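# Stow earphones in chest drawer and close it

## Task

Place the coiled earphones inside the small chest's open drawer, then push that drawer closed, keeping the chest standing upright.

## Robot and tools

Robot: two Franka FR3 seven-joint arms, left_arm and right_arm, each ending in a Robotiq 2F-140 two-finger gripper with a wrist camera. Fixed camera cam_high plus cam_left_wrist and cam_right_wrist, all 896x504. Arm bases in the scene frame: left_arm at (-0.026, +0.384, +0.017) m, right_arm at (-0.059, -0.449, +0.017) m, each turned only slightly about z. A camera stand sits behind the arms. Loose items may occasionally get nudged by something other than the robot.

Frames: the scene frame has its origin on the table top halfway between the nominal bases, +z up, +x out across the table, left_arm toward +y (image left/right may differ). Each arm reports its end_effector_position (metres) and end_effector_quat_wxyz in its own base frame, and its offsets run along its own base axes. A gripper's fingers point along its +z and open along its y. end_effector_position is the spot between the pads when shut; fingertips reach about 33 mm past it at gaps up to 40 mm, only 9 mm when wide open. Reported poses may be off by a few cm, more at long reach. Turning the gripper a lot can swing the elbow.

Row layout (shared by execute_actions and move): one flat list of 18 numbers covering both arms, each in [-1, 1]: left dx, dy, dz, rx, ry, rz, left gripper position, force_limit, speed, then the same nine for the right arm. Both arms must always be filled in. The six pose numbers are an offset, not a pose: they are measured from that arm's Hand target as it stood when the action or call began, in its base axes, with 1.0 = 0.6 m or 180 degrees; rx, ry, rz form one rotation vector, turning about the Hand target point. A translation longer than 1.0 is scaled down along its direction. Sending six zeros re-requests the current Hand target. The three gripper numbers are absolute settings, so to keep a gripper unchanged resend its previous values (0 is a real command).

execute_actions(actions, cameras): actions is a list of actions; each action is a table of up to 15 rows, one per 1/30 s step; a short table repeats its last row to fill 15. Every row counts from the action's starting Hand target, not the prior row, and each new action starts from the updated target, so repeating an offset keeps moving. An empty list returns the state and all images. cameras: list of names, ["all"], or []; an unknown name invalidates the call.

move(target, speed, blend, blocking, cameras): straight-line paths for both grippers. target is one 18-number row or up to 15 rows; every row's offsets count from the same starting Hand targets. speed: top path speed in m/s, 0.002 to 2, default 0.25 (one value or one per target). blend: corner rounding in metres, 0 (stop) by default. Paths last at least 0.5 s and are cut at 10 s total. No obstacle avoidance; faster moves lag and hit harder, and aiming past a contact presses harder. Finger changes on later targets are applied on arrival. The result adds a move: line (done, off_target, moving, held, fault) and limits (paced = clipped, held = steps withheld). blocking=false returns after about 0.5 s while it continues.

wait(seconds 0 to 10), stop() to brake a running move, zoom_image(camera, region [x0, y0, x1, y1] in pixels, at most 504x504, on the newest image), clear_fault(arm) for a reported torque or force fault, read_manual(section) for licence texts, finished_scene(scene) with this scene's integer number to end it irreversibly.

Control: each step the commanded pose is clipped to within 70 mm and 16 degrees of the measured one. Hand target in results is the last clipped command; the gripper may settle short of it, and only a new action (even zeros) asks again; if still short, send the gap as an offset. To stop pushing on something, command the target back behind the gripper.

Gripper: position +1 = fully open (140 mm), about -0.8 = pads touch, -1 = close until blocked. force_limit sets squeeze after a slow close (about 14 N at -1, 40 N at 0, 58 N at +1); speed sets closing rate (about 30, 140, 250 mm/s at -1, 0, +1) and faster closes grip much harder. Both start at +1. object_status: 0 moving, 1 blocked while opening, 2 blocked while closing (a grip), 3 reached target or pads met. After closing with -1, check for 2. To grip harder, raise force_limit and switch position between -1 and -0.98; to soften, open and reclose slowly. position_measured is in counts: 3 open, 75 ~100 mm, 139 ~60 mm, 200 ~20 mm, 230 pads meet. Fingers can fold: grip within the quarter of each pad nearest the tip; deeper grips may slip or overtighten, and pressing fingertips into a surface folds them and spoils the next grip.

Results: joint positions, joint torques, external joint torques (outside push toward larger angle reads lower), flange force along the gripper axes (includes held weight, noisy), step readings of position during actions, Wrist depth as a 7x7 grid of mm distances per wrist camera ("-" = no value), Tool commands, joint velocities, MOTOR HOT or fault lines.

Avoid: contact torque at the limit (85 N m on the four big joints, 11 N m on the three wrist joints) or 85 N net outside force causes a fault stop, as do passing a joint range or overspeeding; then clear_fault, releasing the grip first if it pins the arm. Holding loads or straining against unreachable poses overheats motors and brakes the arm for 30 s or more. Never let the arms or grippers touch or squeeze each other. Don't drop the earphones, release them while moving, slam the drawer, knock the chest over, push hard on heavy or fixed things, squeeze a part still resting on something, or let anything leave the table. The drawer must stay shut with the earphones inside after the robot lets go.

Each tool is called after "Emit:" by a JSON object that holds its "api" and its "payload".

## Session

Emit:
{"api": "execute_actions", "payload": {"actions": []}}

Scene clock: 0.00 s.
left_arm: end_effector_position=(+0.4274, -0.2475, +0.1376) position_measured=3 object_status=3 end_effector_quat_wxyz=(-0.050, +0.219, +0.922, -0.314) | right_arm: end_effector_position=(+0.5438, +0.0718, +0.1622) position_measured=3 object_status=3 end_effector_quat_wxyz=(-0.026, +0.731, -0.671, +0.122)
Joint positions: left_arm=[-0.414 0.064 0.219 -2.309 -0.761 2.078 2.325] | right_arm=[0.131 -0.061 0.062 -2.365 -0.262 2.475 0.299]
Joint velocities: within noise
Joint torques (N m): no reading
External joint torques (N m): no reading
Flange force (N): no reading
Wrist depth (mm): cam_left_wrist=[594 476 371 304 258 223 196 / 749 531 400 325 272 235 204 / 820 594 439 349 289 245 214 / 968 118 471 373 308 137 217 / - 109 507 408 327 137 96 / - 217 256 373 352 295 101 / - 222 253 339 384 310 -] | cam_right_wrist=[347 331 314 300 287 274 263 / 359 342 324 310 296 282 270 / 374 355 335 319 303 290 278 / 386 124 347 329 314 138 283 / - 114 360 341 322 138 101 / - 391 373 351 334 320 96 / - 408 374 364 345 330 -]
Hand target: left_arm +0.4274, -0.2475, +0.1376; -0.050, +0.219, +0.922, -0.314 | right_arm +0.5438, +0.0718, +0.1622; -0.026, +0.731, -0.671, +0.122
Tool commands: left_gripper/position=+1.0 left_gripper/force_limit=+1.0 left_gripper/speed=+1.0 right_gripper/position=+1.0 right_gripper/force_limit=+1.0 right_gripper/speed=+1.0

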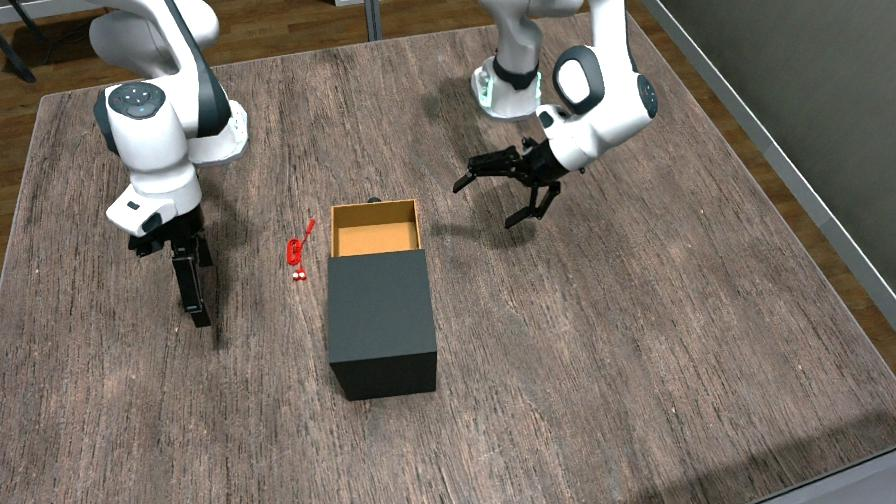

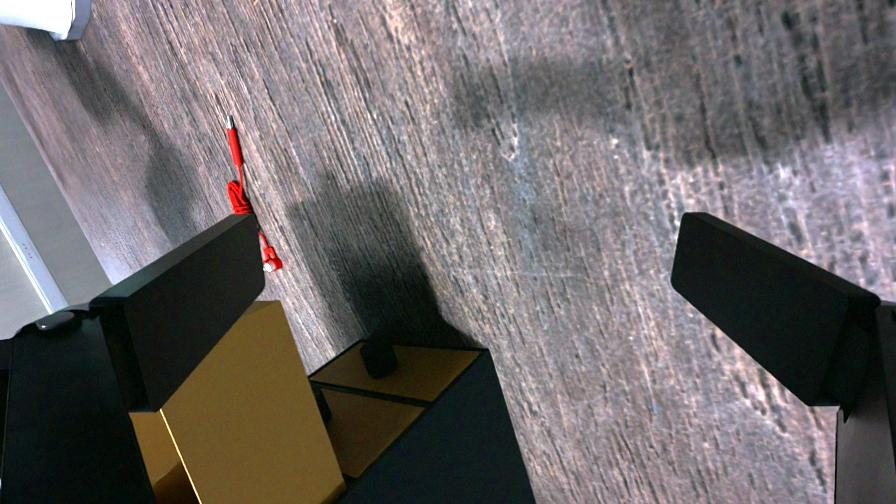

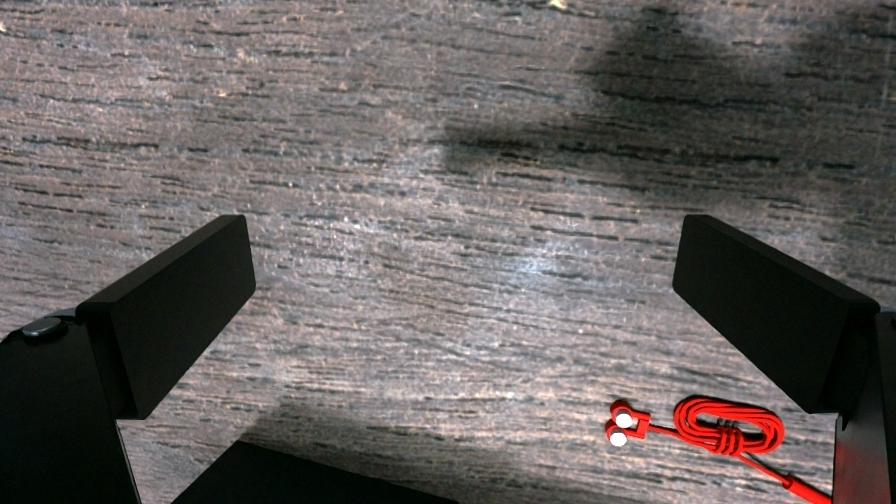

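Emit:
{"api": "zoom_image", "payload": {"camera": "cam_high", "region": [240, 160, 492, 420]}}

Emit:
{"api": "zoom_image", "payload": {"camera": "cam_left_wrist", "region": [150, 60, 654, 504]}}

Emit:
{"api": "zoom_image", "payload": {"camera": "cam_right_wrist", "region": [556, 344, 896, 504]}}

Emit:
{"api": "zoom_image", "payload": {"camera": "cam_high", "region": [270, 190, 430, 290]}}

Scaled by 1.938 from the camera's 896x504 image, which has a finer 1280x720 frame.

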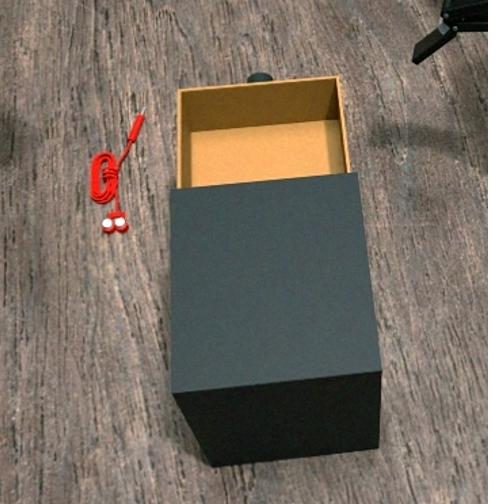

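Scaled by 1.000.

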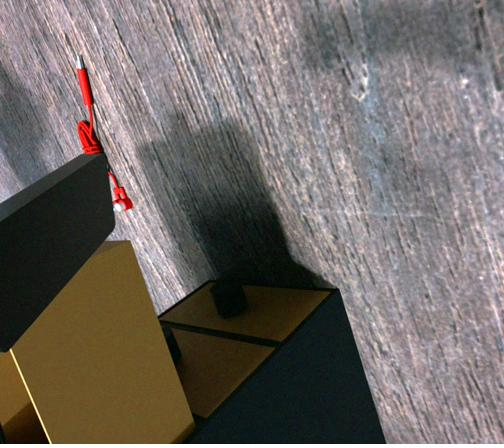

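Scaled by 1.482 from the camera's 896x504 image, which has a finer 1280x720 frame.

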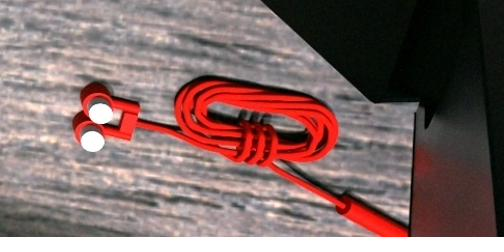

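Scaled by 3.150 from the camera's 896x504 image, which has a finer 1280x720 frame.

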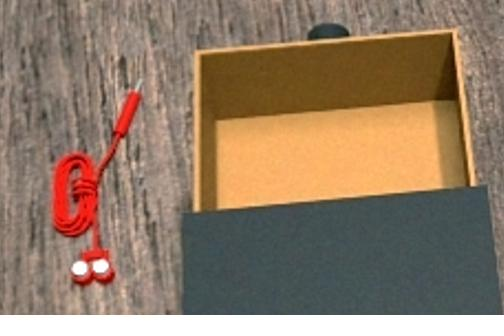

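Emit:
{"api": "move", "payload": {"target": [[0, 0.1333, 0.3333, 0, 0, 0, 1, 1, 1, -0.2763, 0.2103, -0.06, 0.0875, 0.0186, -0.5243, -0.05, 0, 0]], "speed": 0.4, "cameras": ["all"]}}

Scene clock: 17.00 s.
left_arm: end_effector_position=(+0.4278, -0.1692, +0.3377) position_measured=3 object_status=3 end_effector_quat_wxyz=(-0.047, +0.222, +0.921, -0.316) | right_arm: end_effector_position=(+0.3777, +0.1982, +0.1253) position_measured=135 object_status=3 end_effector_quat_wxyz=(+0.000, -0.004, +1.000, +0.001)
Joint positions: left_arm=[-0.323 -0.188 0.313 -2.071 -0.545 1.624 2.126] | right_arm=[-0.002 -0.253 0.491 -2.586 0.172 2.355 1.917]
Joint velocities: left_arm=[within noise] | right_arm=[0.001 0.001 0.001 -0.001 0 -0.001 0.007]
Joint torques (N m): left_arm=[0.96 -22.42 -1.69 24.35 -0.08 1.17 -0.27] | right_arm=[-0.27 -18.77 -2.78 23.3 0.68 2.14 0.28]
External joint torques (N m): left_arm=[1.03 1.34 0.08 0.57 0.51 -0.07 -0.21] | right_arm=[-0.26 -1.08 0.51 1.72 0.08 -0.28 0.28]
Flange force (N): left_arm=[-4.6 2.4 -3.0] | right_arm=[-1.6 2.3 -4.5]
Wrist depth (mm): cam_left_wrist=[664 749 645 528 444 388 338 / 2503 935 708 564 475 408 356 / 2723 1016 767 603 503 427 374 / 459 118 698 624 534 137 379 / - 109 552 476 574 128 96 / - 102 1227 486 604 525 - / - 2848 1227 452 672 549 -] | cam_right_wrist=[249 249 250 252 253 254 255 / 260 262 263 263 266 267 268 / 274 276 276 277 280 283 283 / 290 291 161 295 158 296 299 / 302 78 109 312 136 90 311 / - - 330 330 332 - - / - - 353 354 357 - -]
Hand target: left_arm +0.4274, -0.1676, +0.3376; -0.050, +0.219, +0.922, -0.314 | right_arm +0.3780, +0.1979, +0.1262; +0.000, -0.001, +1.000, +0.001
Off the commanded pose: left_arm 0.002 m, 0 deg | right_arm 0.001 m, 0 deg.
move: done; limits=paced

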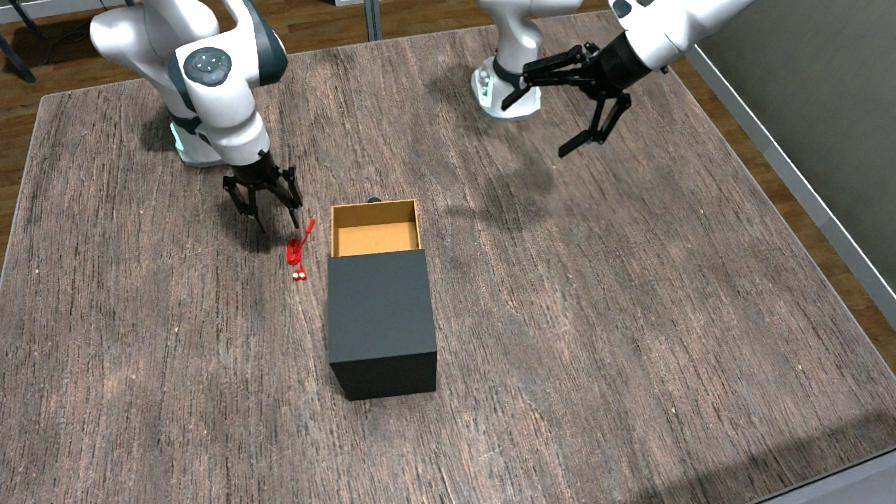

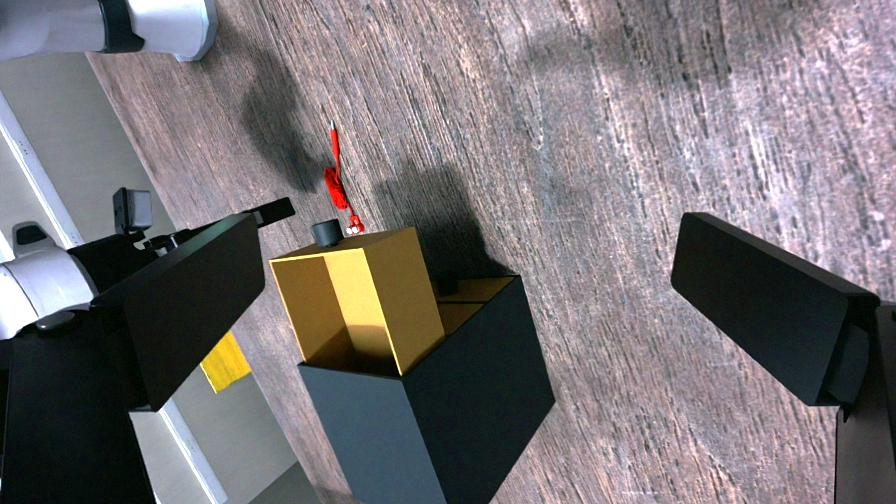

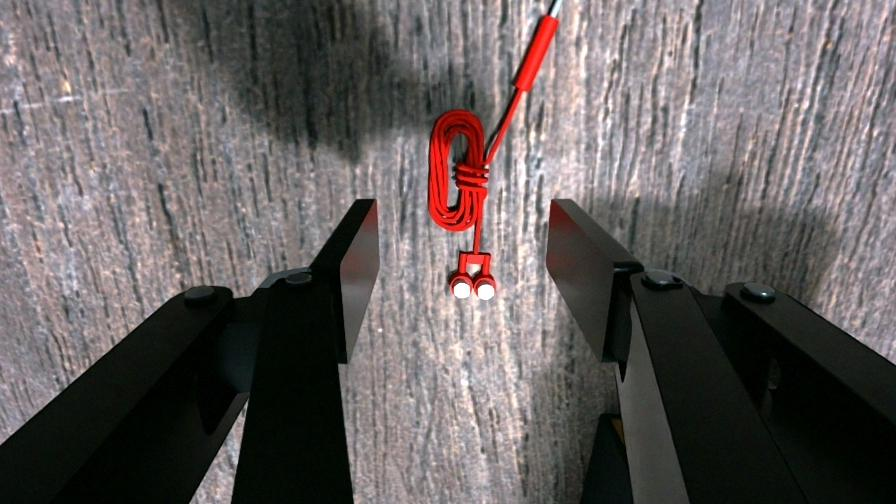

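Emit:
{"api": "move", "payload": {"target": [[0, 0, 0, 0, 0, 0, 1, 1, 1, -0.0042, 0.0043, -0.1700, 0, 0, 0, -0.05, 0, 0]], "speed": 0.2, "cameras": ["cam_right_wrist"]}}

Scene clock: 20.67 s.
left_arm: end_effector_position=(+0.4278, -0.1692, +0.3377) position_measured=3 object_status=3 end_effector_quat_wxyz=(-0.047, +0.222, +0.921, -0.316) | right_arm: end_effector_position=(+0.3744, +0.2003, +0.0242) position_measured=135 object_status=3 end_effector_quat_wxyz=(-0.001, -0.004, +1.000, +0.000)
Joint positions: left_arm=[-0.323 -0.188 0.313 -2.071 -0.545 1.624 2.126] | right_arm=[-0.038 0.023 0.525 -2.649 -0.022 2.668 2.07]
Joint velocities: left_arm=[within noise] | right_arm=[0 -0.001 0.001 0 0.001 -0.001 0.008]
Joint torques (N m): left_arm=[0.89 -22.34 -1.7 24.32 -0.06 1.18 -0.27] | right_arm=[0.42 -21.96 0.27 18.79 0.26 2.74 0.16]
External joint torques (N m): left_arm=[0.91 1.59 0.02 0.43 0.54 -0.07 -0.2] | right_arm=[0.36 0.13 -0.11 1.35 -0.13 0.3 0.16]
Flange force (N): left_arm=[-4.9 2.7 -2.6] | right_arm=[-4.3 3.0 2.1]
Wrist depth (mm): cam_left_wrist=[640 782 645 527 446 387 339 / - 918 702 566 471 406 356 / 419 960 729 610 502 429 372 / 445 118 549 629 531 137 381 / - 109 553 496 576 128 96 / - 2848 1197 486 597 523 - / - 2528 1339 482 657 553 -] | cam_right_wrist=[156 157 158 159 159 160 162 / 164 165 166 166 168 168 168 / 173 174 174 171 176 177 178 / 182 183 162 181 158 187 188 / 191 78 109 196 194 90 195 / - - 208 206 209 - - / - - 222 223 224 - -]
Hand target: left_arm +0.4274, -0.1676, +0.3376; -0.050, +0.219, +0.922, -0.314 | right_arm +0.3755, +0.2005, +0.0242; +0.000, -0.001, +1.000, +0.001
Off the commanded pose: left_arm 0.002 m, 0 deg | right_arm 0.001 m, 0 deg.
move: done
Images, in order (width x height): cam_right_wrist 896x504.

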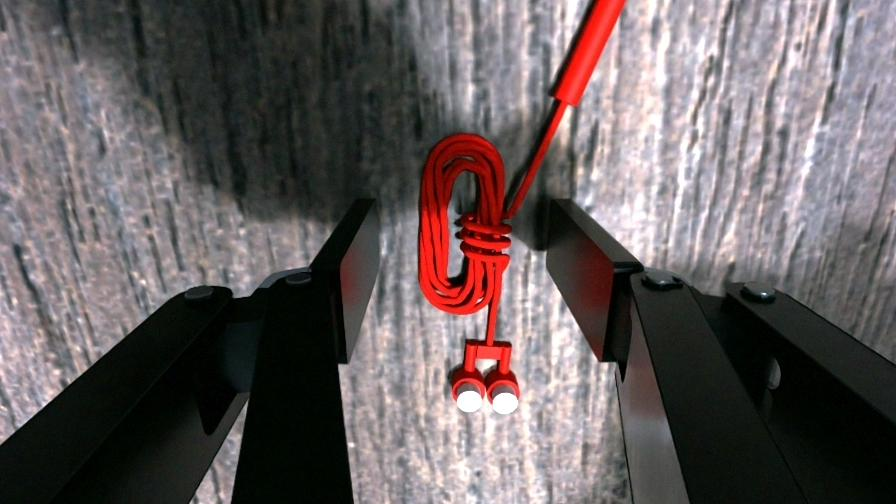

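Emit:
{"api": "move", "payload": {"target": [[0, 0, 0, 0, 0, 0, 1, 1, 1, 0, 0, -0.0112, 0, 0, 0, -0.05, 0, 0], [0, 0, 0, 0, 0, 0, 1, 1, 1, 0, 0, -0.0112, 0, 0, 0, -1, -1, -1]], "speed": 0.1, "cameras": ["cam_right_wrist"]}}

Scene clock: 24.73 s.
left_arm: end_effector_position=(+0.4278, -0.1692, +0.3377) position_measured=3 object_status=3 end_effector_quat_wxyz=(-0.047, +0.222, +0.921, -0.316) | right_arm: end_effector_position=(+0.3748, +0.2005, +0.0177) position_measured=212 object_status=0 end_effector_quat_wxyz=(-0.001, -0.003, +1.000, +0.000)
Joint positions: left_arm=[-0.323 -0.188 0.313 -2.071 -0.545 1.624 2.126] | right_arm=[-0.038 0.046 0.52 -2.648 -0.05 2.687 2.092]
Joint torques (N m): left_arm=[0.9 -22.36 -1.66 24.36 -0.06 1.18 -0.31] | right_arm=[0.52 -21.89 0.6 18 0.29 2.73 0.18]
External joint torques (N m): left_arm=[0.79 1.58 -0.08 0.43 0.53 -0.09 -0.25] | right_arm=[0.52 0.52 -0.02 1.02 -0.09 0.31 0.18]
Flange force (N): left_arm=[-5.0 2.4 -2.5] | right_arm=[-4.0 3.4 3.6]
Wrist depth (mm): cam_left_wrist=[657 751 645 527 442 387 341 / 446 918 698 564 473 407 356 / 422 995 731 610 502 425 371 / 453 118 500 629 535 136 376 / - 110 571 524 575 128 96 / - 101 1147 442 600 523 - / - 3442 1318 477 657 551 -] | cam_right_wrist=[151 151 152 152 153 154 155 / 158 159 160 160 161 162 162 / 167 167 168 167 170 170 171 / 176 176 176 123 177 180 181 / 186 184 - 94 94 186 192 / 195 - - - 67 - 202 / - - - - - - -]
Hand target: left_arm +0.4274, -0.1676, +0.3376; -0.050, +0.219, +0.922, -0.314 | right_arm +0.3755, +0.2005, +0.0175; +0.000, -0.001, +1.000, +0.001
Off the commanded pose: left_arm 0.002 m, 0 deg | right_arm 0.001 m, 0 deg.
move: done
Images, in order (width x height): cam_right_wrist 896x504.

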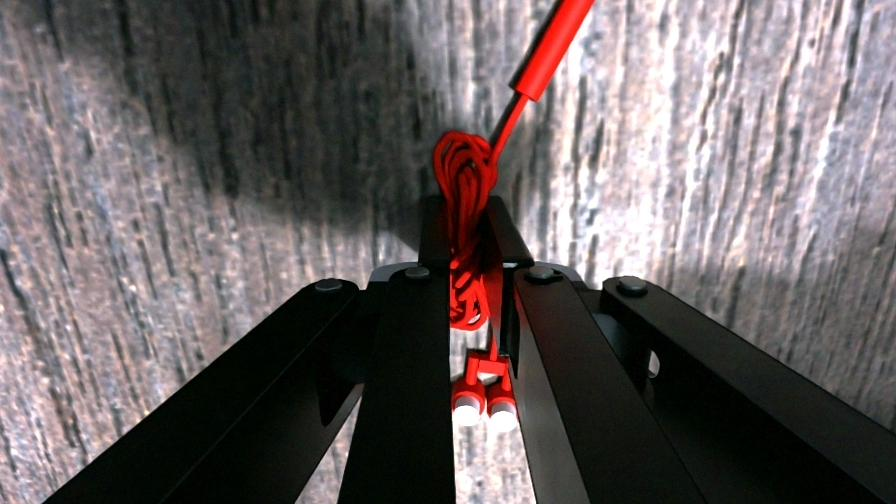

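Emit:
{"api": "move", "payload": {"target": [[0, 0, 0, 0, 0, 0, 1, 1, 1, 0, 0, 0.08, 0, 0, 0, -1, -1, -1]], "speed": 0.1, "cameras": ["cam_right_wrist"]}}

Scene clock: 26.53 s.
left_arm: end_effector_position=(+0.4278, -0.1692, +0.3377) position_measured=3 object_status=3 end_effector_quat_wxyz=(-0.047, +0.222, +0.921, -0.316) | right_arm: end_effector_position=(+0.3758, +0.2006, +0.0649) position_measured=212 object_status=2 end_effector_quat_wxyz=(+0.001, +0.002, +1.000, +0.000)
Joint positions: left_arm=[-0.323 -0.188 0.313 -2.071 -0.545 1.624 2.126] | right_arm=[-0.019 -0.102 0.521 -2.635 0.091 2.546 2]
Joint velocities: left_arm=[within noise] | right_arm=[-0.002 -0.001 -0.001 0.001 0 -0.001 -0.006]
Joint torques (N m): left_arm=[0.94 -22.42 -1.72 24.29 -0.07 1.18 -0.22] | right_arm=[1.03 -21.19 -1.6 20.42 1.02 2.19 -0.09]
External joint torques (N m): left_arm=[0.9 1.49 -0.08 0.43 0.53 -0.08 -0.16] | right_arm=[1.12 -1.11 -0.13 1.1 0.53 -0.24 -0.09]
Flange force (N): left_arm=[-4.7 2.5 -2.5] | right_arm=[2.5 -0.1 -6.4]
Wrist depth (mm): cam_left_wrist=[652 749 647 528 446 387 340 / 2664 921 702 561 472 402 355 / 405 1016 735 609 506 429 372 / 449 118 553 613 535 137 381 / - 109 570 437 576 128 96 / - 2784 1153 482 597 519 - / - 2693 1239 533 659 552 -] | cam_right_wrist=[193 194 195 196 197 197 198 / 203 204 205 206 207 208 209 / 214 214 216 214 218 219 220 / 226 227 226 123 228 232 233 / 240 237 - 88 94 240 247 / 251 - - - 67 - 260 / - - - - - - -]
Hand target: left_arm +0.4274, -0.1676, +0.3376; -0.050, +0.219, +0.922, -0.314 | right_arm +0.3755, +0.2005, +0.0655; +0.000, -0.001, +1.000, +0.001
Off the commanded pose: left_arm 0.002 m, 0 deg | right_arm 0.001 m, 0 deg.
move: done
Images, in order (width x height): cam_right_wrist 896x504.

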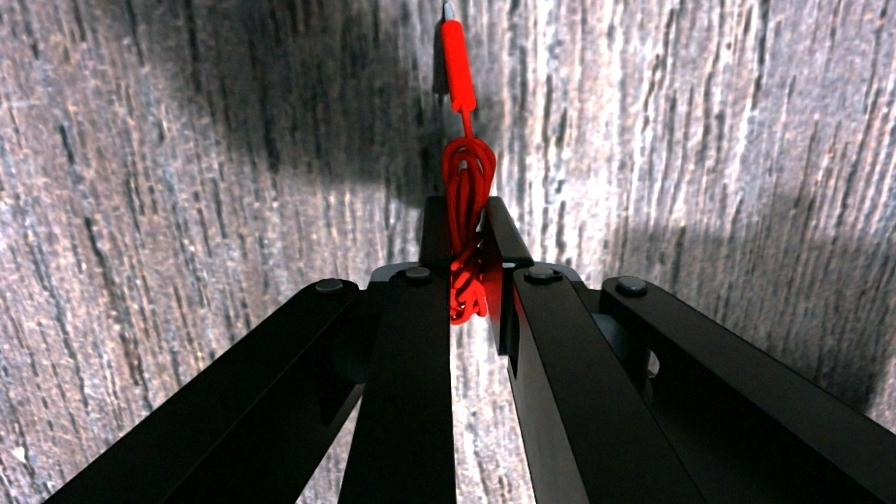

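Emit:
{"api": "move", "payload": {"target": [[0, 0, 0, 0, 0, 0, 1, 1, 1, 0, 0, 0.3908, 0, 0, 0, -1, -1, -1], [0, 0, 0, 0, 0, 0, 1, 1, 1, 0.1818, 0.3322, 0.3908, 0, 0, 0.2556, -1, -1, -1]], "speed": 0.3, "blend": [0.05, 0], "cameras": ["all"]}}

Scene clock: 32.90 s.
left_arm: end_effector_position=(+0.4278, -0.1692, +0.3377) position_measured=3 object_status=3 end_effector_quat_wxyz=(-0.047, +0.222, +0.921, -0.316) | right_arm: end_effector_position=(+0.4848, +0.4000, +0.3001) position_measured=212 object_status=2 end_effector_quat_wxyz=(+0.001, -0.387, +0.922, +0.002)
Joint positions: left_arm=[-0.323 -0.188 0.313 -2.071 -0.545 1.624 2.126] | right_arm=[0.198 0.245 0.559 -1.584 -0.13 1.793 1.547]
Joint velocities: left_arm=[within noise] | right_arm=[0.001 -0.001 0.001 0 -0.001 -0.001 -0.005]
Joint torques (N m): left_arm=[0.97 -22.37 -1.66 24.33 -0.07 1.18 -0.24] | right_arm=[0.41 -35.44 4.81 26.21 0.67 2.15 -0.22]
External joint torques (N m): left_arm=[1.06 1.56 0.14 0.4 0.54 -0.08 -0.18] | right_arm=[0.29 0.04 0.43 1.83 -0.14 -0.3 -0.22]
Flange force (N): left_arm=[-4.7 2.8 -2.7] | right_arm=[-9.6 -0.8 -5.3]
Wrist depth (mm): cam_left_wrist=[659 751 644 532 447 385 339 / - 925 690 566 471 407 356 / 2753 1037 765 606 505 426 371 / - 118 556 619 535 137 379 / - 109 532 445 568 128 96 / - 341 524 490 607 526 - / - 3022 549 494 663 547 -] | cam_right_wrist=[404 406 407 266 411 414 415 / 424 426 279 277 425 437 438 / 446 441 287 154 299 459 461 / 467 221 295 123 262 486 486 / 242 232 - 88 94 506 518 / 245 - - - 67 - 546 / - - - - - - -]
Hand target: left_arm +0.4274, -0.1676, +0.3376; -0.050, +0.219, +0.922, -0.314 | right_arm +0.4846, +0.3998, +0.3000; +0.000, -0.391, +0.920, +0.001
Off the commanded pose: left_arm 0.002 m, 0 deg | right_arm 0.000 m, 1 deg.
move: done

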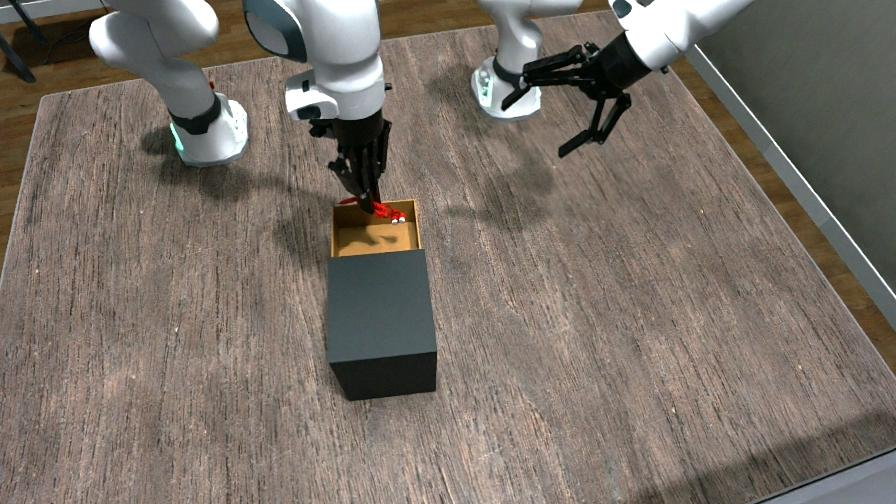

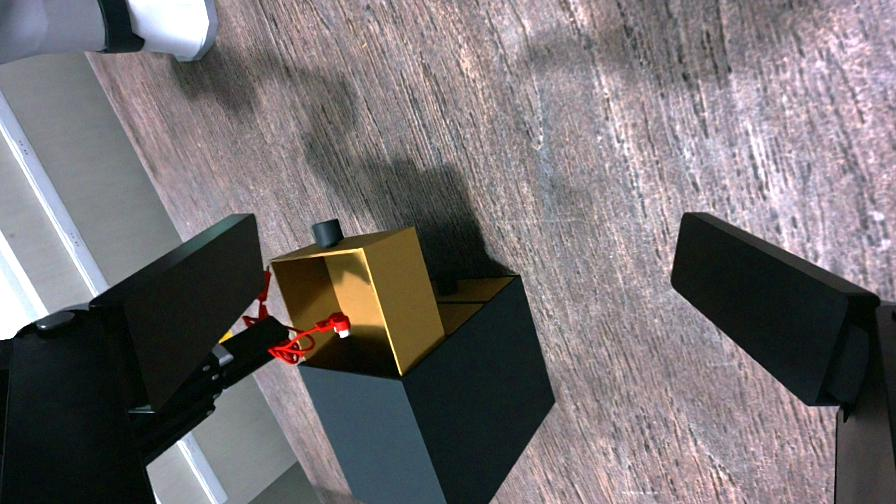

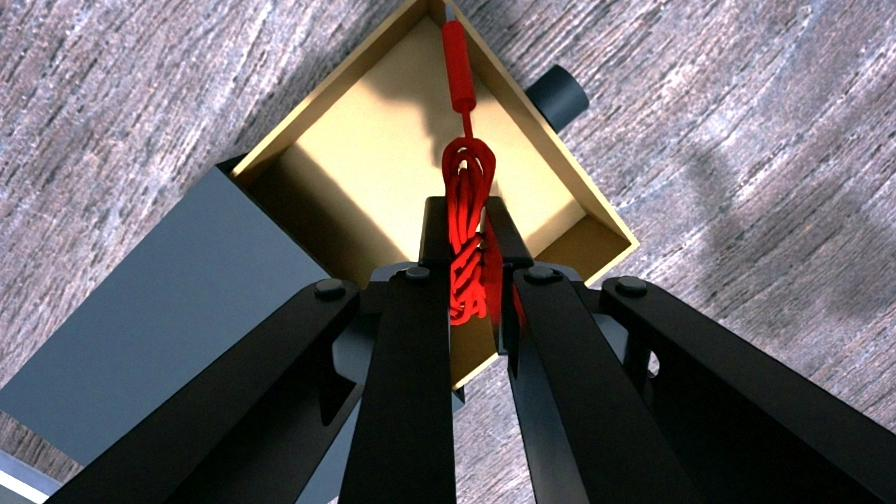

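Emit:
{"api": "move", "payload": {"target": [[0, 0, 0, 0, 0, 0, 1, 1, 1, 0.0268, 0.0157, 0, 0, 0, 0, -1, -1, -1], [0, 0, 0, 0, 0, 0, 1, 1, 1, 0.0268, 0.0157, -0.1867, 0, 0, 0, -1, -1, -1]], "speed": [0.15, 0.15], "blend": [0.015, 0], "cameras": ["all"]}}

Scene clock: 37.70 s.
left_arm: end_effector_position=(+0.4278, -0.1692, +0.3377) position_measured=3 object_status=3 end_effector_quat_wxyz=(-0.047, +0.222, +0.921, -0.316) | right_arm: end_effector_position=(+0.4994, +0.4087, +0.1870) position_measured=212 object_status=2 end_effector_quat_wxyz=(-0.003, -0.394, +0.919, +0.001)
Joint positions: left_arm=[-0.323 -0.188 0.313 -2.071 -0.545 1.624 2.126] | right_arm=[0.219 0.37 0.533 -1.712 -0.201 2.022 1.573]
Joint velocities: left_arm=[within noise] | right_arm=[-0.001 0 0 -0.001 0 0.004 0.003]
Joint torques (N m): left_arm=[0.91 -22.38 -1.68 24.3 -0.08 1.16 -0.27] | right_arm=[1.07 -39.74 6.09 24.98 0.62 2.76 0.11]
External joint torques (N m): left_arm=[0.96 1.3 0.06 0.52 0.52 -0.09 -0.2] | right_arm=[1.01 -0.75 -0.19 1.3 -0.12 0.34 0.11]
Flange force (N): left_arm=[-4.3 2.3 -2.8] | right_arm=[-4.8 0.7 -1.5]
Wrist depth (mm): cam_left_wrist=[656 749 642 527 445 385 339 / - 925 704 567 474 408 356 / 2118 1028 767 601 503 427 371 / 2232 118 539 623 532 137 378 / - 109 427 474 571 128 96 / - 320 440 484 601 523 - / - 314 1221 466 670 551 -] | cam_right_wrist=[301 - 160 160 130 121 309 / - 159 167 169 169 319 326 / - 170 173 173 180 145 345 / 173 178 182 123 187 171 364 / - 183 - 94 94 146 383 / - - - - 67 - 406 / - - - - - - -]
Hand target: left_arm +0.4274, -0.1676, +0.3376; -0.050, +0.219, +0.922, -0.314 | right_arm +0.5007, +0.4093, +0.1879; +0.000, -0.391, +0.920, +0.001
Off the commanded pose: left_arm 0.002 m, 0 deg | right_arm 0.002 m, 0 deg.
move: done; blend cut to 0.0093 m at target 1

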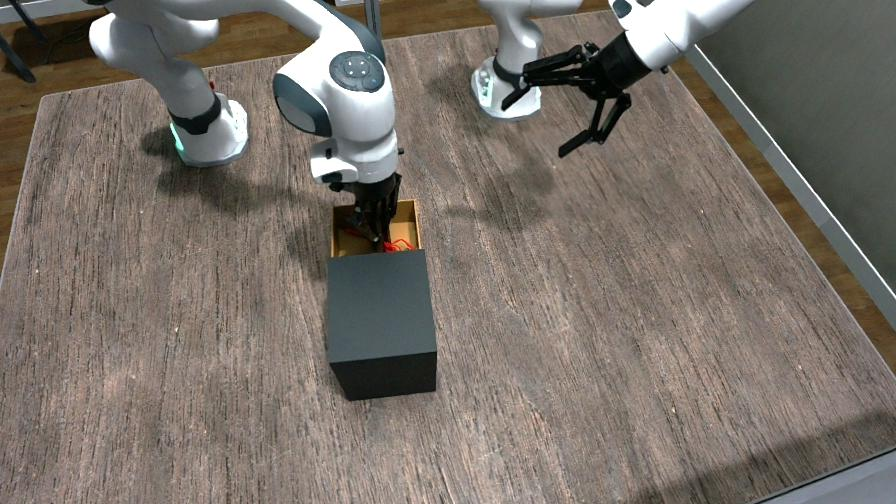

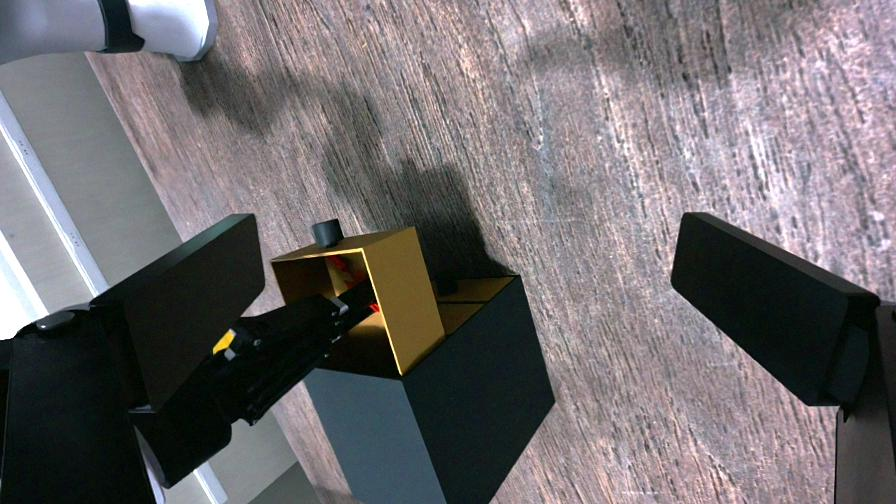

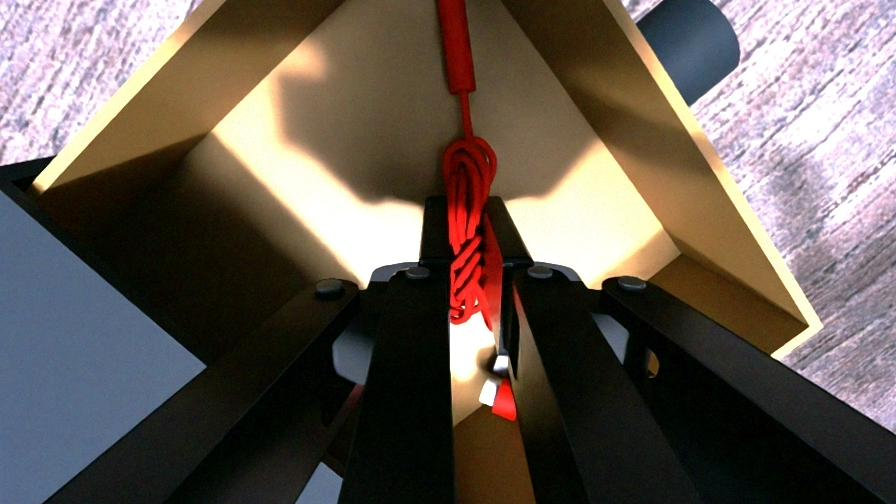

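Emit:
{"api": "move", "payload": {"target": [[0, 0, 0, 0, 0, 0, 1, 1, 1, 0, 0, 0, 0, 0, 0, -0.142, -1, -0.6], [0, 0, 0, 0, 0, 0, 1, 1, 1, 0, 0, 0.19, 0, 0, 0, -0.142, -1, -0.6]], "speed": [0.1, 0.2], "cameras": ["cam_right_wrist", "cam_left_wrist"]}}

Scene clock: 42.47 s.
left_arm: end_effector_position=(+0.4278, -0.1692, +0.3377) position_measured=3 object_status=3 end_effector_quat_wxyz=(-0.047, +0.222, +0.921, -0.316) | right_arm: end_effector_position=(+0.5020, +0.4086, +0.3022) position_measured=147 object_status=3 end_effector_quat_wxyz=(+0.001, -0.388, +0.922, +0.000)
Joint positions: left_arm=[-0.323 -0.188 0.313 -2.071 -0.545 1.624 2.126] | right_arm=[0.222 0.316 0.553 -1.488 -0.168 1.76 1.558]
Joint velocities: left_arm=[within noise] | right_arm=[0 0 0.001 0 0.001 -0.004 -0.001]
Joint torques (N m): left_arm=[0.87 -22.42 -1.69 24.27 -0.07 1.2 -0.28] | right_arm=[0.54 -38 5.85 25.94 1 2.12 -0.21]
External joint torques (N m): left_arm=[0.84 1.65 -0.01 0.27 0.53 -0.06 -0.22] | right_arm=[0.5 -0.21 0.52 1.82 0.19 -0.32 -0.21]
Flange force (N): left_arm=[-4.7 2.6 -2.2] | right_arm=[-9.2 -0.6 -5.7]
Wrist depth (mm): cam_left_wrist=[656 772 645 523 447 385 339 / - 925 700 567 472 407 357 / - 1016 767 612 506 427 373 / - 118 496 612 536 137 380 / - 109 545 473 575 128 96 / - 324 490 468 597 521 - / - 365 1116 481 654 556 -] | cam_right_wrist=[406 408 402 267 404 414 417 / 427 425 275 280 288 435 436 / 449 214 287 291 292 460 463 / 464 223 135 299 142 489 490 / - 78 102 245 123 90 507 / - 77 - 531 - - 72 / - - - 583 - - -]
Hand target: left_arm +0.4274, -0.1676, +0.3376; -0.050, +0.219, +0.922, -0.314 | right_arm +0.5007, +0.4093, +0.3019; +0.000, -0.391, +0.920, +0.001
Off the commanded pose: left_arm 0.002 m, 0 deg | right_arm 0.001 m, 0 deg.
move: done
Images, in order (width x height): cam_left_wrist 896x504, cam_right_wrist 896x504.

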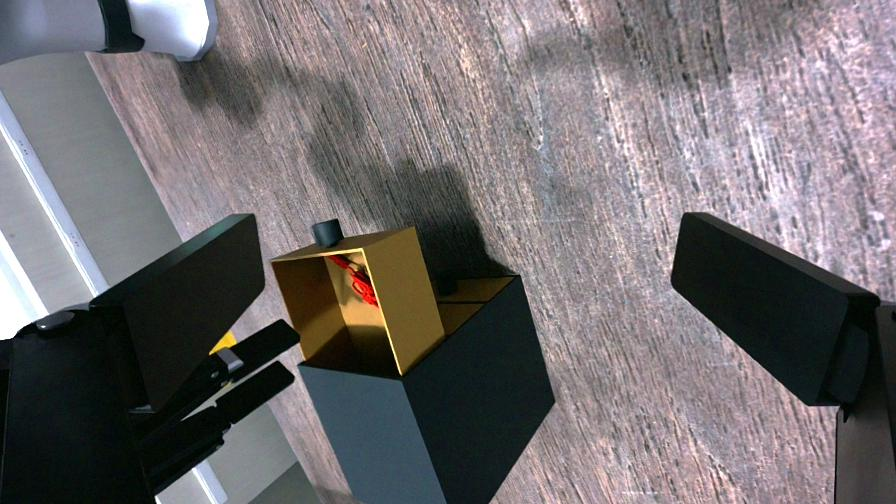

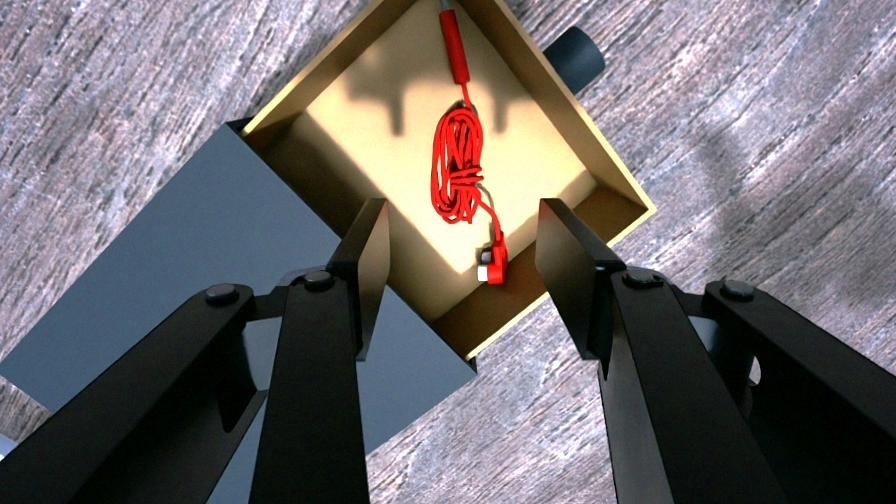

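Emit:
{"api": "move", "payload": {"target": [[0, 0, 0, 0, 0, 0, 1, 1, 1, -0.1928, 0, 0, 0, 0, -0.2724, -0.142, -1, -0.6], [0, 0, 0, 0, 0, 0, 1, 1, 1, -0.1928, 0, -0.1965, 0, 0, -0.2724, -0.142, -1, -0.6], [0, 0, 0, 0, 0, 0, 1, 1, 1, 0.0488, -0.0135, -0.1965, 0, 0, -0.2724, -0.142, -1, -0.6]], "speed": [0.35, 0.3, 0.09], "blend": [0.02, 0.015, 0], "cameras": ["all"]}}

Scene clock: 47.73 s.
left_arm: end_effector_position=(+0.4278, -0.1692, +0.3377) position_measured=3 object_status=3 end_effector_quat_wxyz=(-0.047, +0.222, +0.921, -0.316) | right_arm: end_effector_position=(+0.5298, +0.4020, +0.1845) position_measured=147 object_status=3 end_effector_quat_wxyz=(+0.001, +0.030, +1.000, +0.002)
Joint positions: left_arm=[-0.323 -0.188 0.313 -2.071 -0.545 1.624 2.126] | right_arm=[0.285 0.413 0.427 -1.636 -0.183 2.013 2.39]
Joint velocities: left_arm=[within noise] | right_arm=[0.001 -0.001 0 0 0 -0.003 -0.005]
Joint torques (N m): left_arm=[0.96 -22.42 -1.71 24.31 -0.06 1.19 -0.27] | right_arm=[0.29 -42.03 5.78 25.61 0.71 2.19 -0.24]
External joint torques (N m): left_arm=[1.01 1.55 0.04 0.37 0.54 -0.06 -0.21] | right_arm=[0.33 -0.01 0.1 1.79 -0.1 -0.25 -0.24]
Flange force (N): left_arm=[-4.6 2.6 -2.5] | right_arm=[-7.2 6.3 -3.1]
Wrist depth (mm): cam_left_wrist=[647 782 647 531 447 387 339 / - 914 700 562 473 408 356 / 2915 1032 770 606 505 427 371 / 2406 118 852 657 535 137 379 / - 109 829 534 564 127 96 / - 343 391 496 603 525 - / - 321 1318 493 661 551 -] | cam_right_wrist=[300 301 301 303 304 305 305 / 314 317 318 318 320 320 321 / 333 334 333 332 336 337 339 / 350 350 134 128 142 355 360 / 367 78 103 128 123 90 374 / - 77 - 190 119 - 72 / - - - 119 118 - -]
Hand target: left_arm +0.4274, -0.1676, +0.3376; -0.050, +0.219, +0.922, -0.314 | right_arm +0.5300, +0.4012, +0.1840; +0.000, +0.026, +1.000, +0.001
Off the commanded pose: left_arm 0.002 m, 0 deg | right_arm 0.001 m, 0 deg.
move: done

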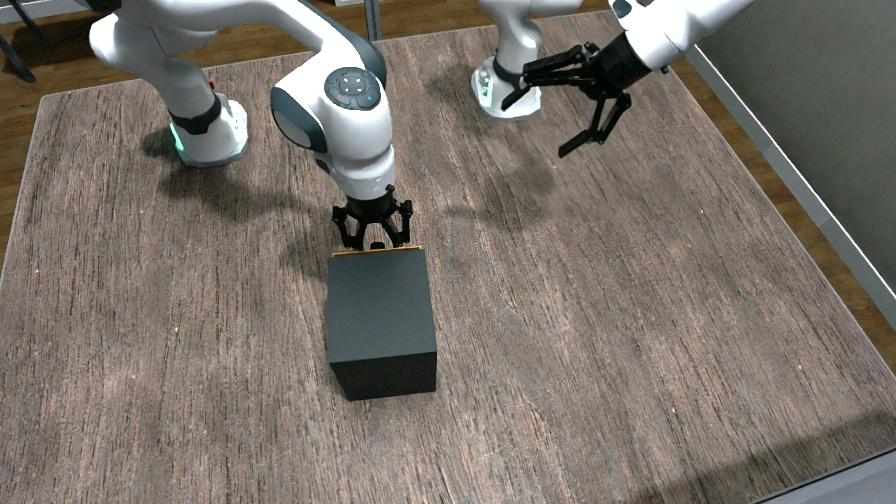

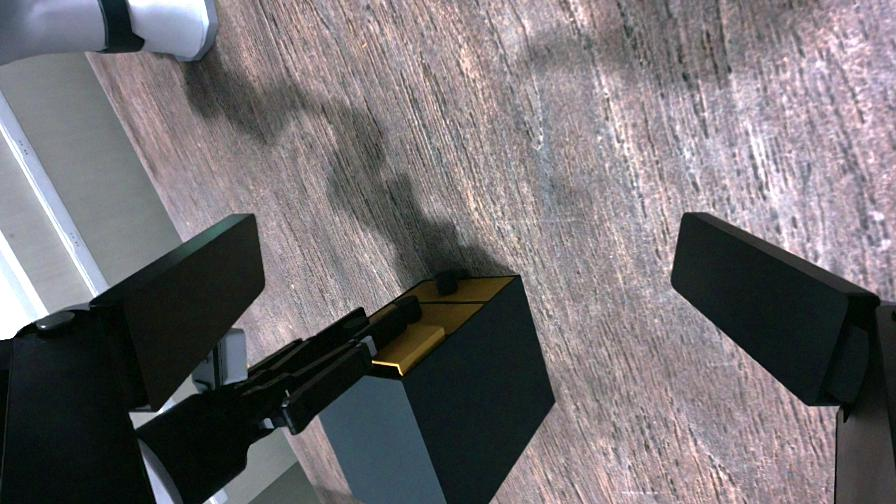

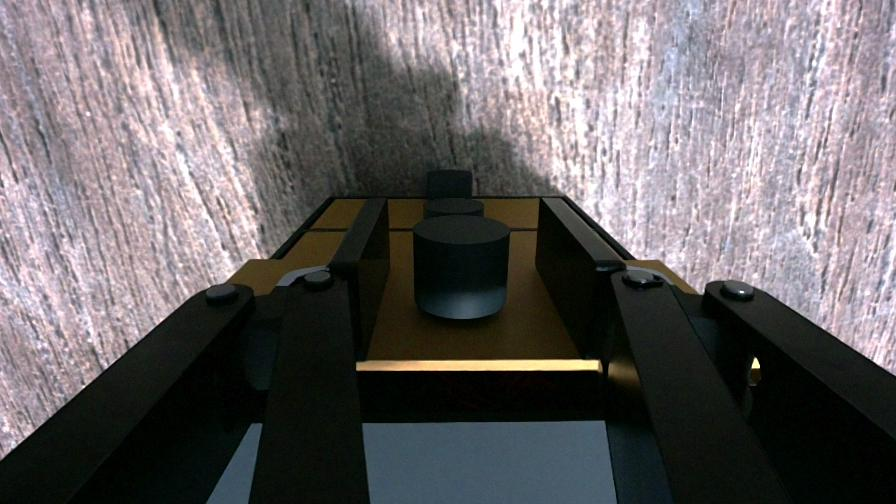

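Emit:
{"api": "move", "payload": {"target": [[0, 0, 0, 0, 0, 0, 1, 1, 1, 0.02, -0.001, 0, 0, 0, 0, -0.142, -1, -0.6]], "speed": 0.06, "cameras": ["all"]}}

Scene clock: 49.17 s.
left_arm: end_effector_position=(+0.4278, -0.1692, +0.3377) position_measured=3 object_status=3 end_effector_quat_wxyz=(-0.047, +0.222, +0.921, -0.316) | right_arm: end_effector_position=(+0.5410, +0.4025, +0.1846) position_measured=147 object_status=3 end_effector_quat_wxyz=(+0.000, +0.029, +1.000, +0.002)
Joint positions: left_arm=[-0.323 -0.188 0.313 -2.071 -0.545 1.624 2.126] | right_arm=[0.285 0.445 0.425 -1.59 -0.192 1.996 2.381]
Joint velocities: left_arm=[within noise] | right_arm=[0.001 0.002 0 0.004 -0.002 -0.004 -0.005]
Joint torques (N m): left_arm=[0.94 -22.38 -1.67 24.27 -0.06 1.19 -0.25] | right_arm=[-0.02 -43.3 5.87 25.02 0.6 2.28 -0.24]
External joint torques (N m): left_arm=[1.06 1.41 0.15 0.44 0.55 -0.05 -0.19] | right_arm=[0.17 -0.04 -0.06 1.03 -0.22 -0.19 -0.24]
Flange force (N): left_arm=[-4.4 2.6 -2.7] | right_arm=[-4.6 3.6 -1.9]
Wrist depth (mm): cam_left_wrist=[657 755 642 526 446 385 340 / 2555 939 704 566 471 405 354 / - 1020 765 606 502 429 371 / - 118 860 656 534 137 376 / - 109 935 512 571 128 96 / - 348 401 470 601 524 - / - 325 1284 502 657 553 -] | cam_right_wrist=[299 299 302 303 303 306 306 / 315 316 317 319 320 320 321 / 332 333 331 328 333 337 340 / 351 348 113 128 143 354 358 / 368 78 102 127 123 90 372 / - 77 - 115 112 - 72 / - - - 118 - - -]
Hand target: left_arm +0.4274, -0.1676, +0.3376; -0.050, +0.219, +0.922, -0.314 | right_arm +0.5420, +0.4006, +0.1840; +0.000, +0.026, +1.000, +0.001
Off the commanded pose: left_arm 0.002 m, 0 deg | right_arm 0.002 m, 0 deg.
move: done

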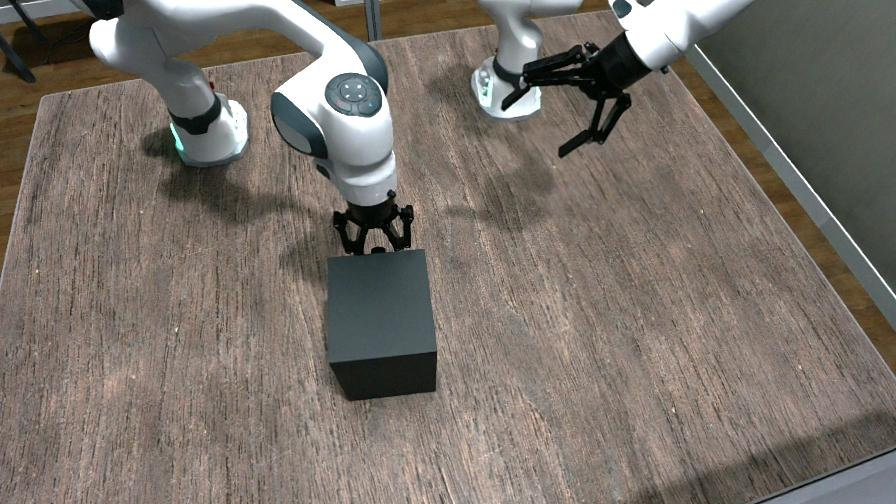

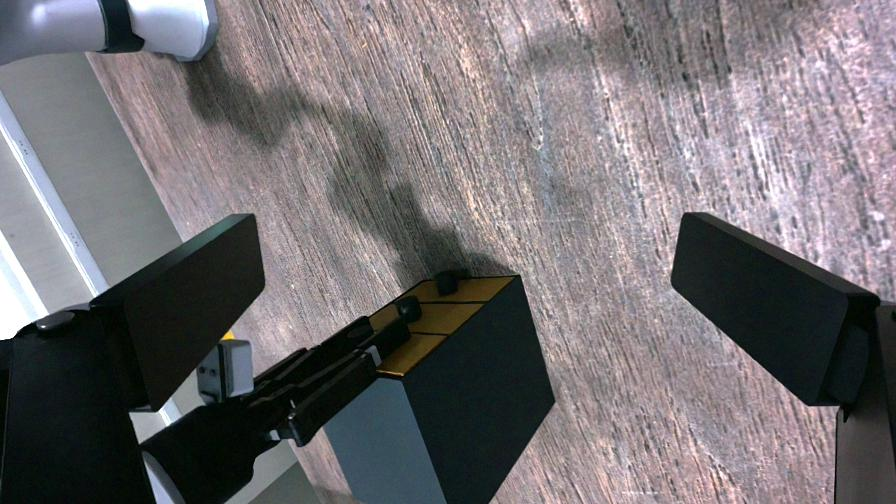

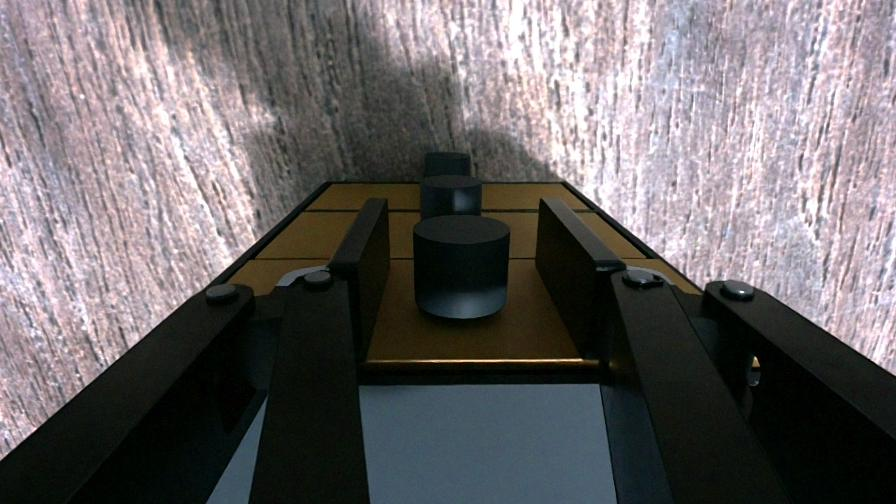

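Emit:
{"api": "zoom_image", "payload": {"camera": "cam_left_wrist", "region": [340, 250, 560, 400]}}

Emit:
{"api": "zoom_image", "payload": {"camera": "cam_right_wrist", "region": [200, 150, 704, 434]}}

Scaled by 2.291 from the camera's 896x504 image, which has a finer 1280x720 frame.

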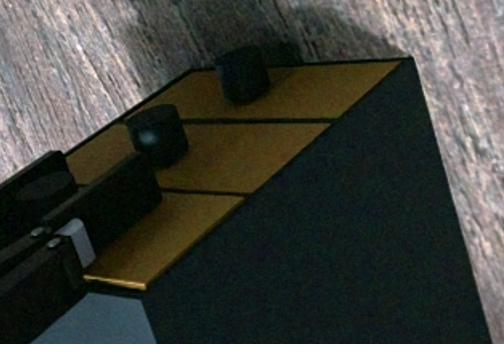

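Scaled by 1.000.

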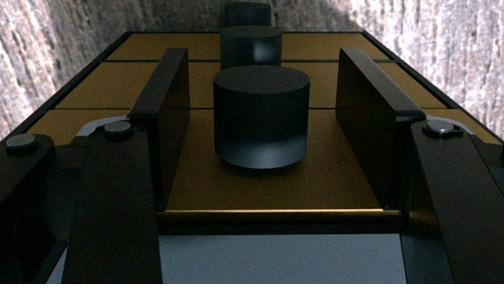

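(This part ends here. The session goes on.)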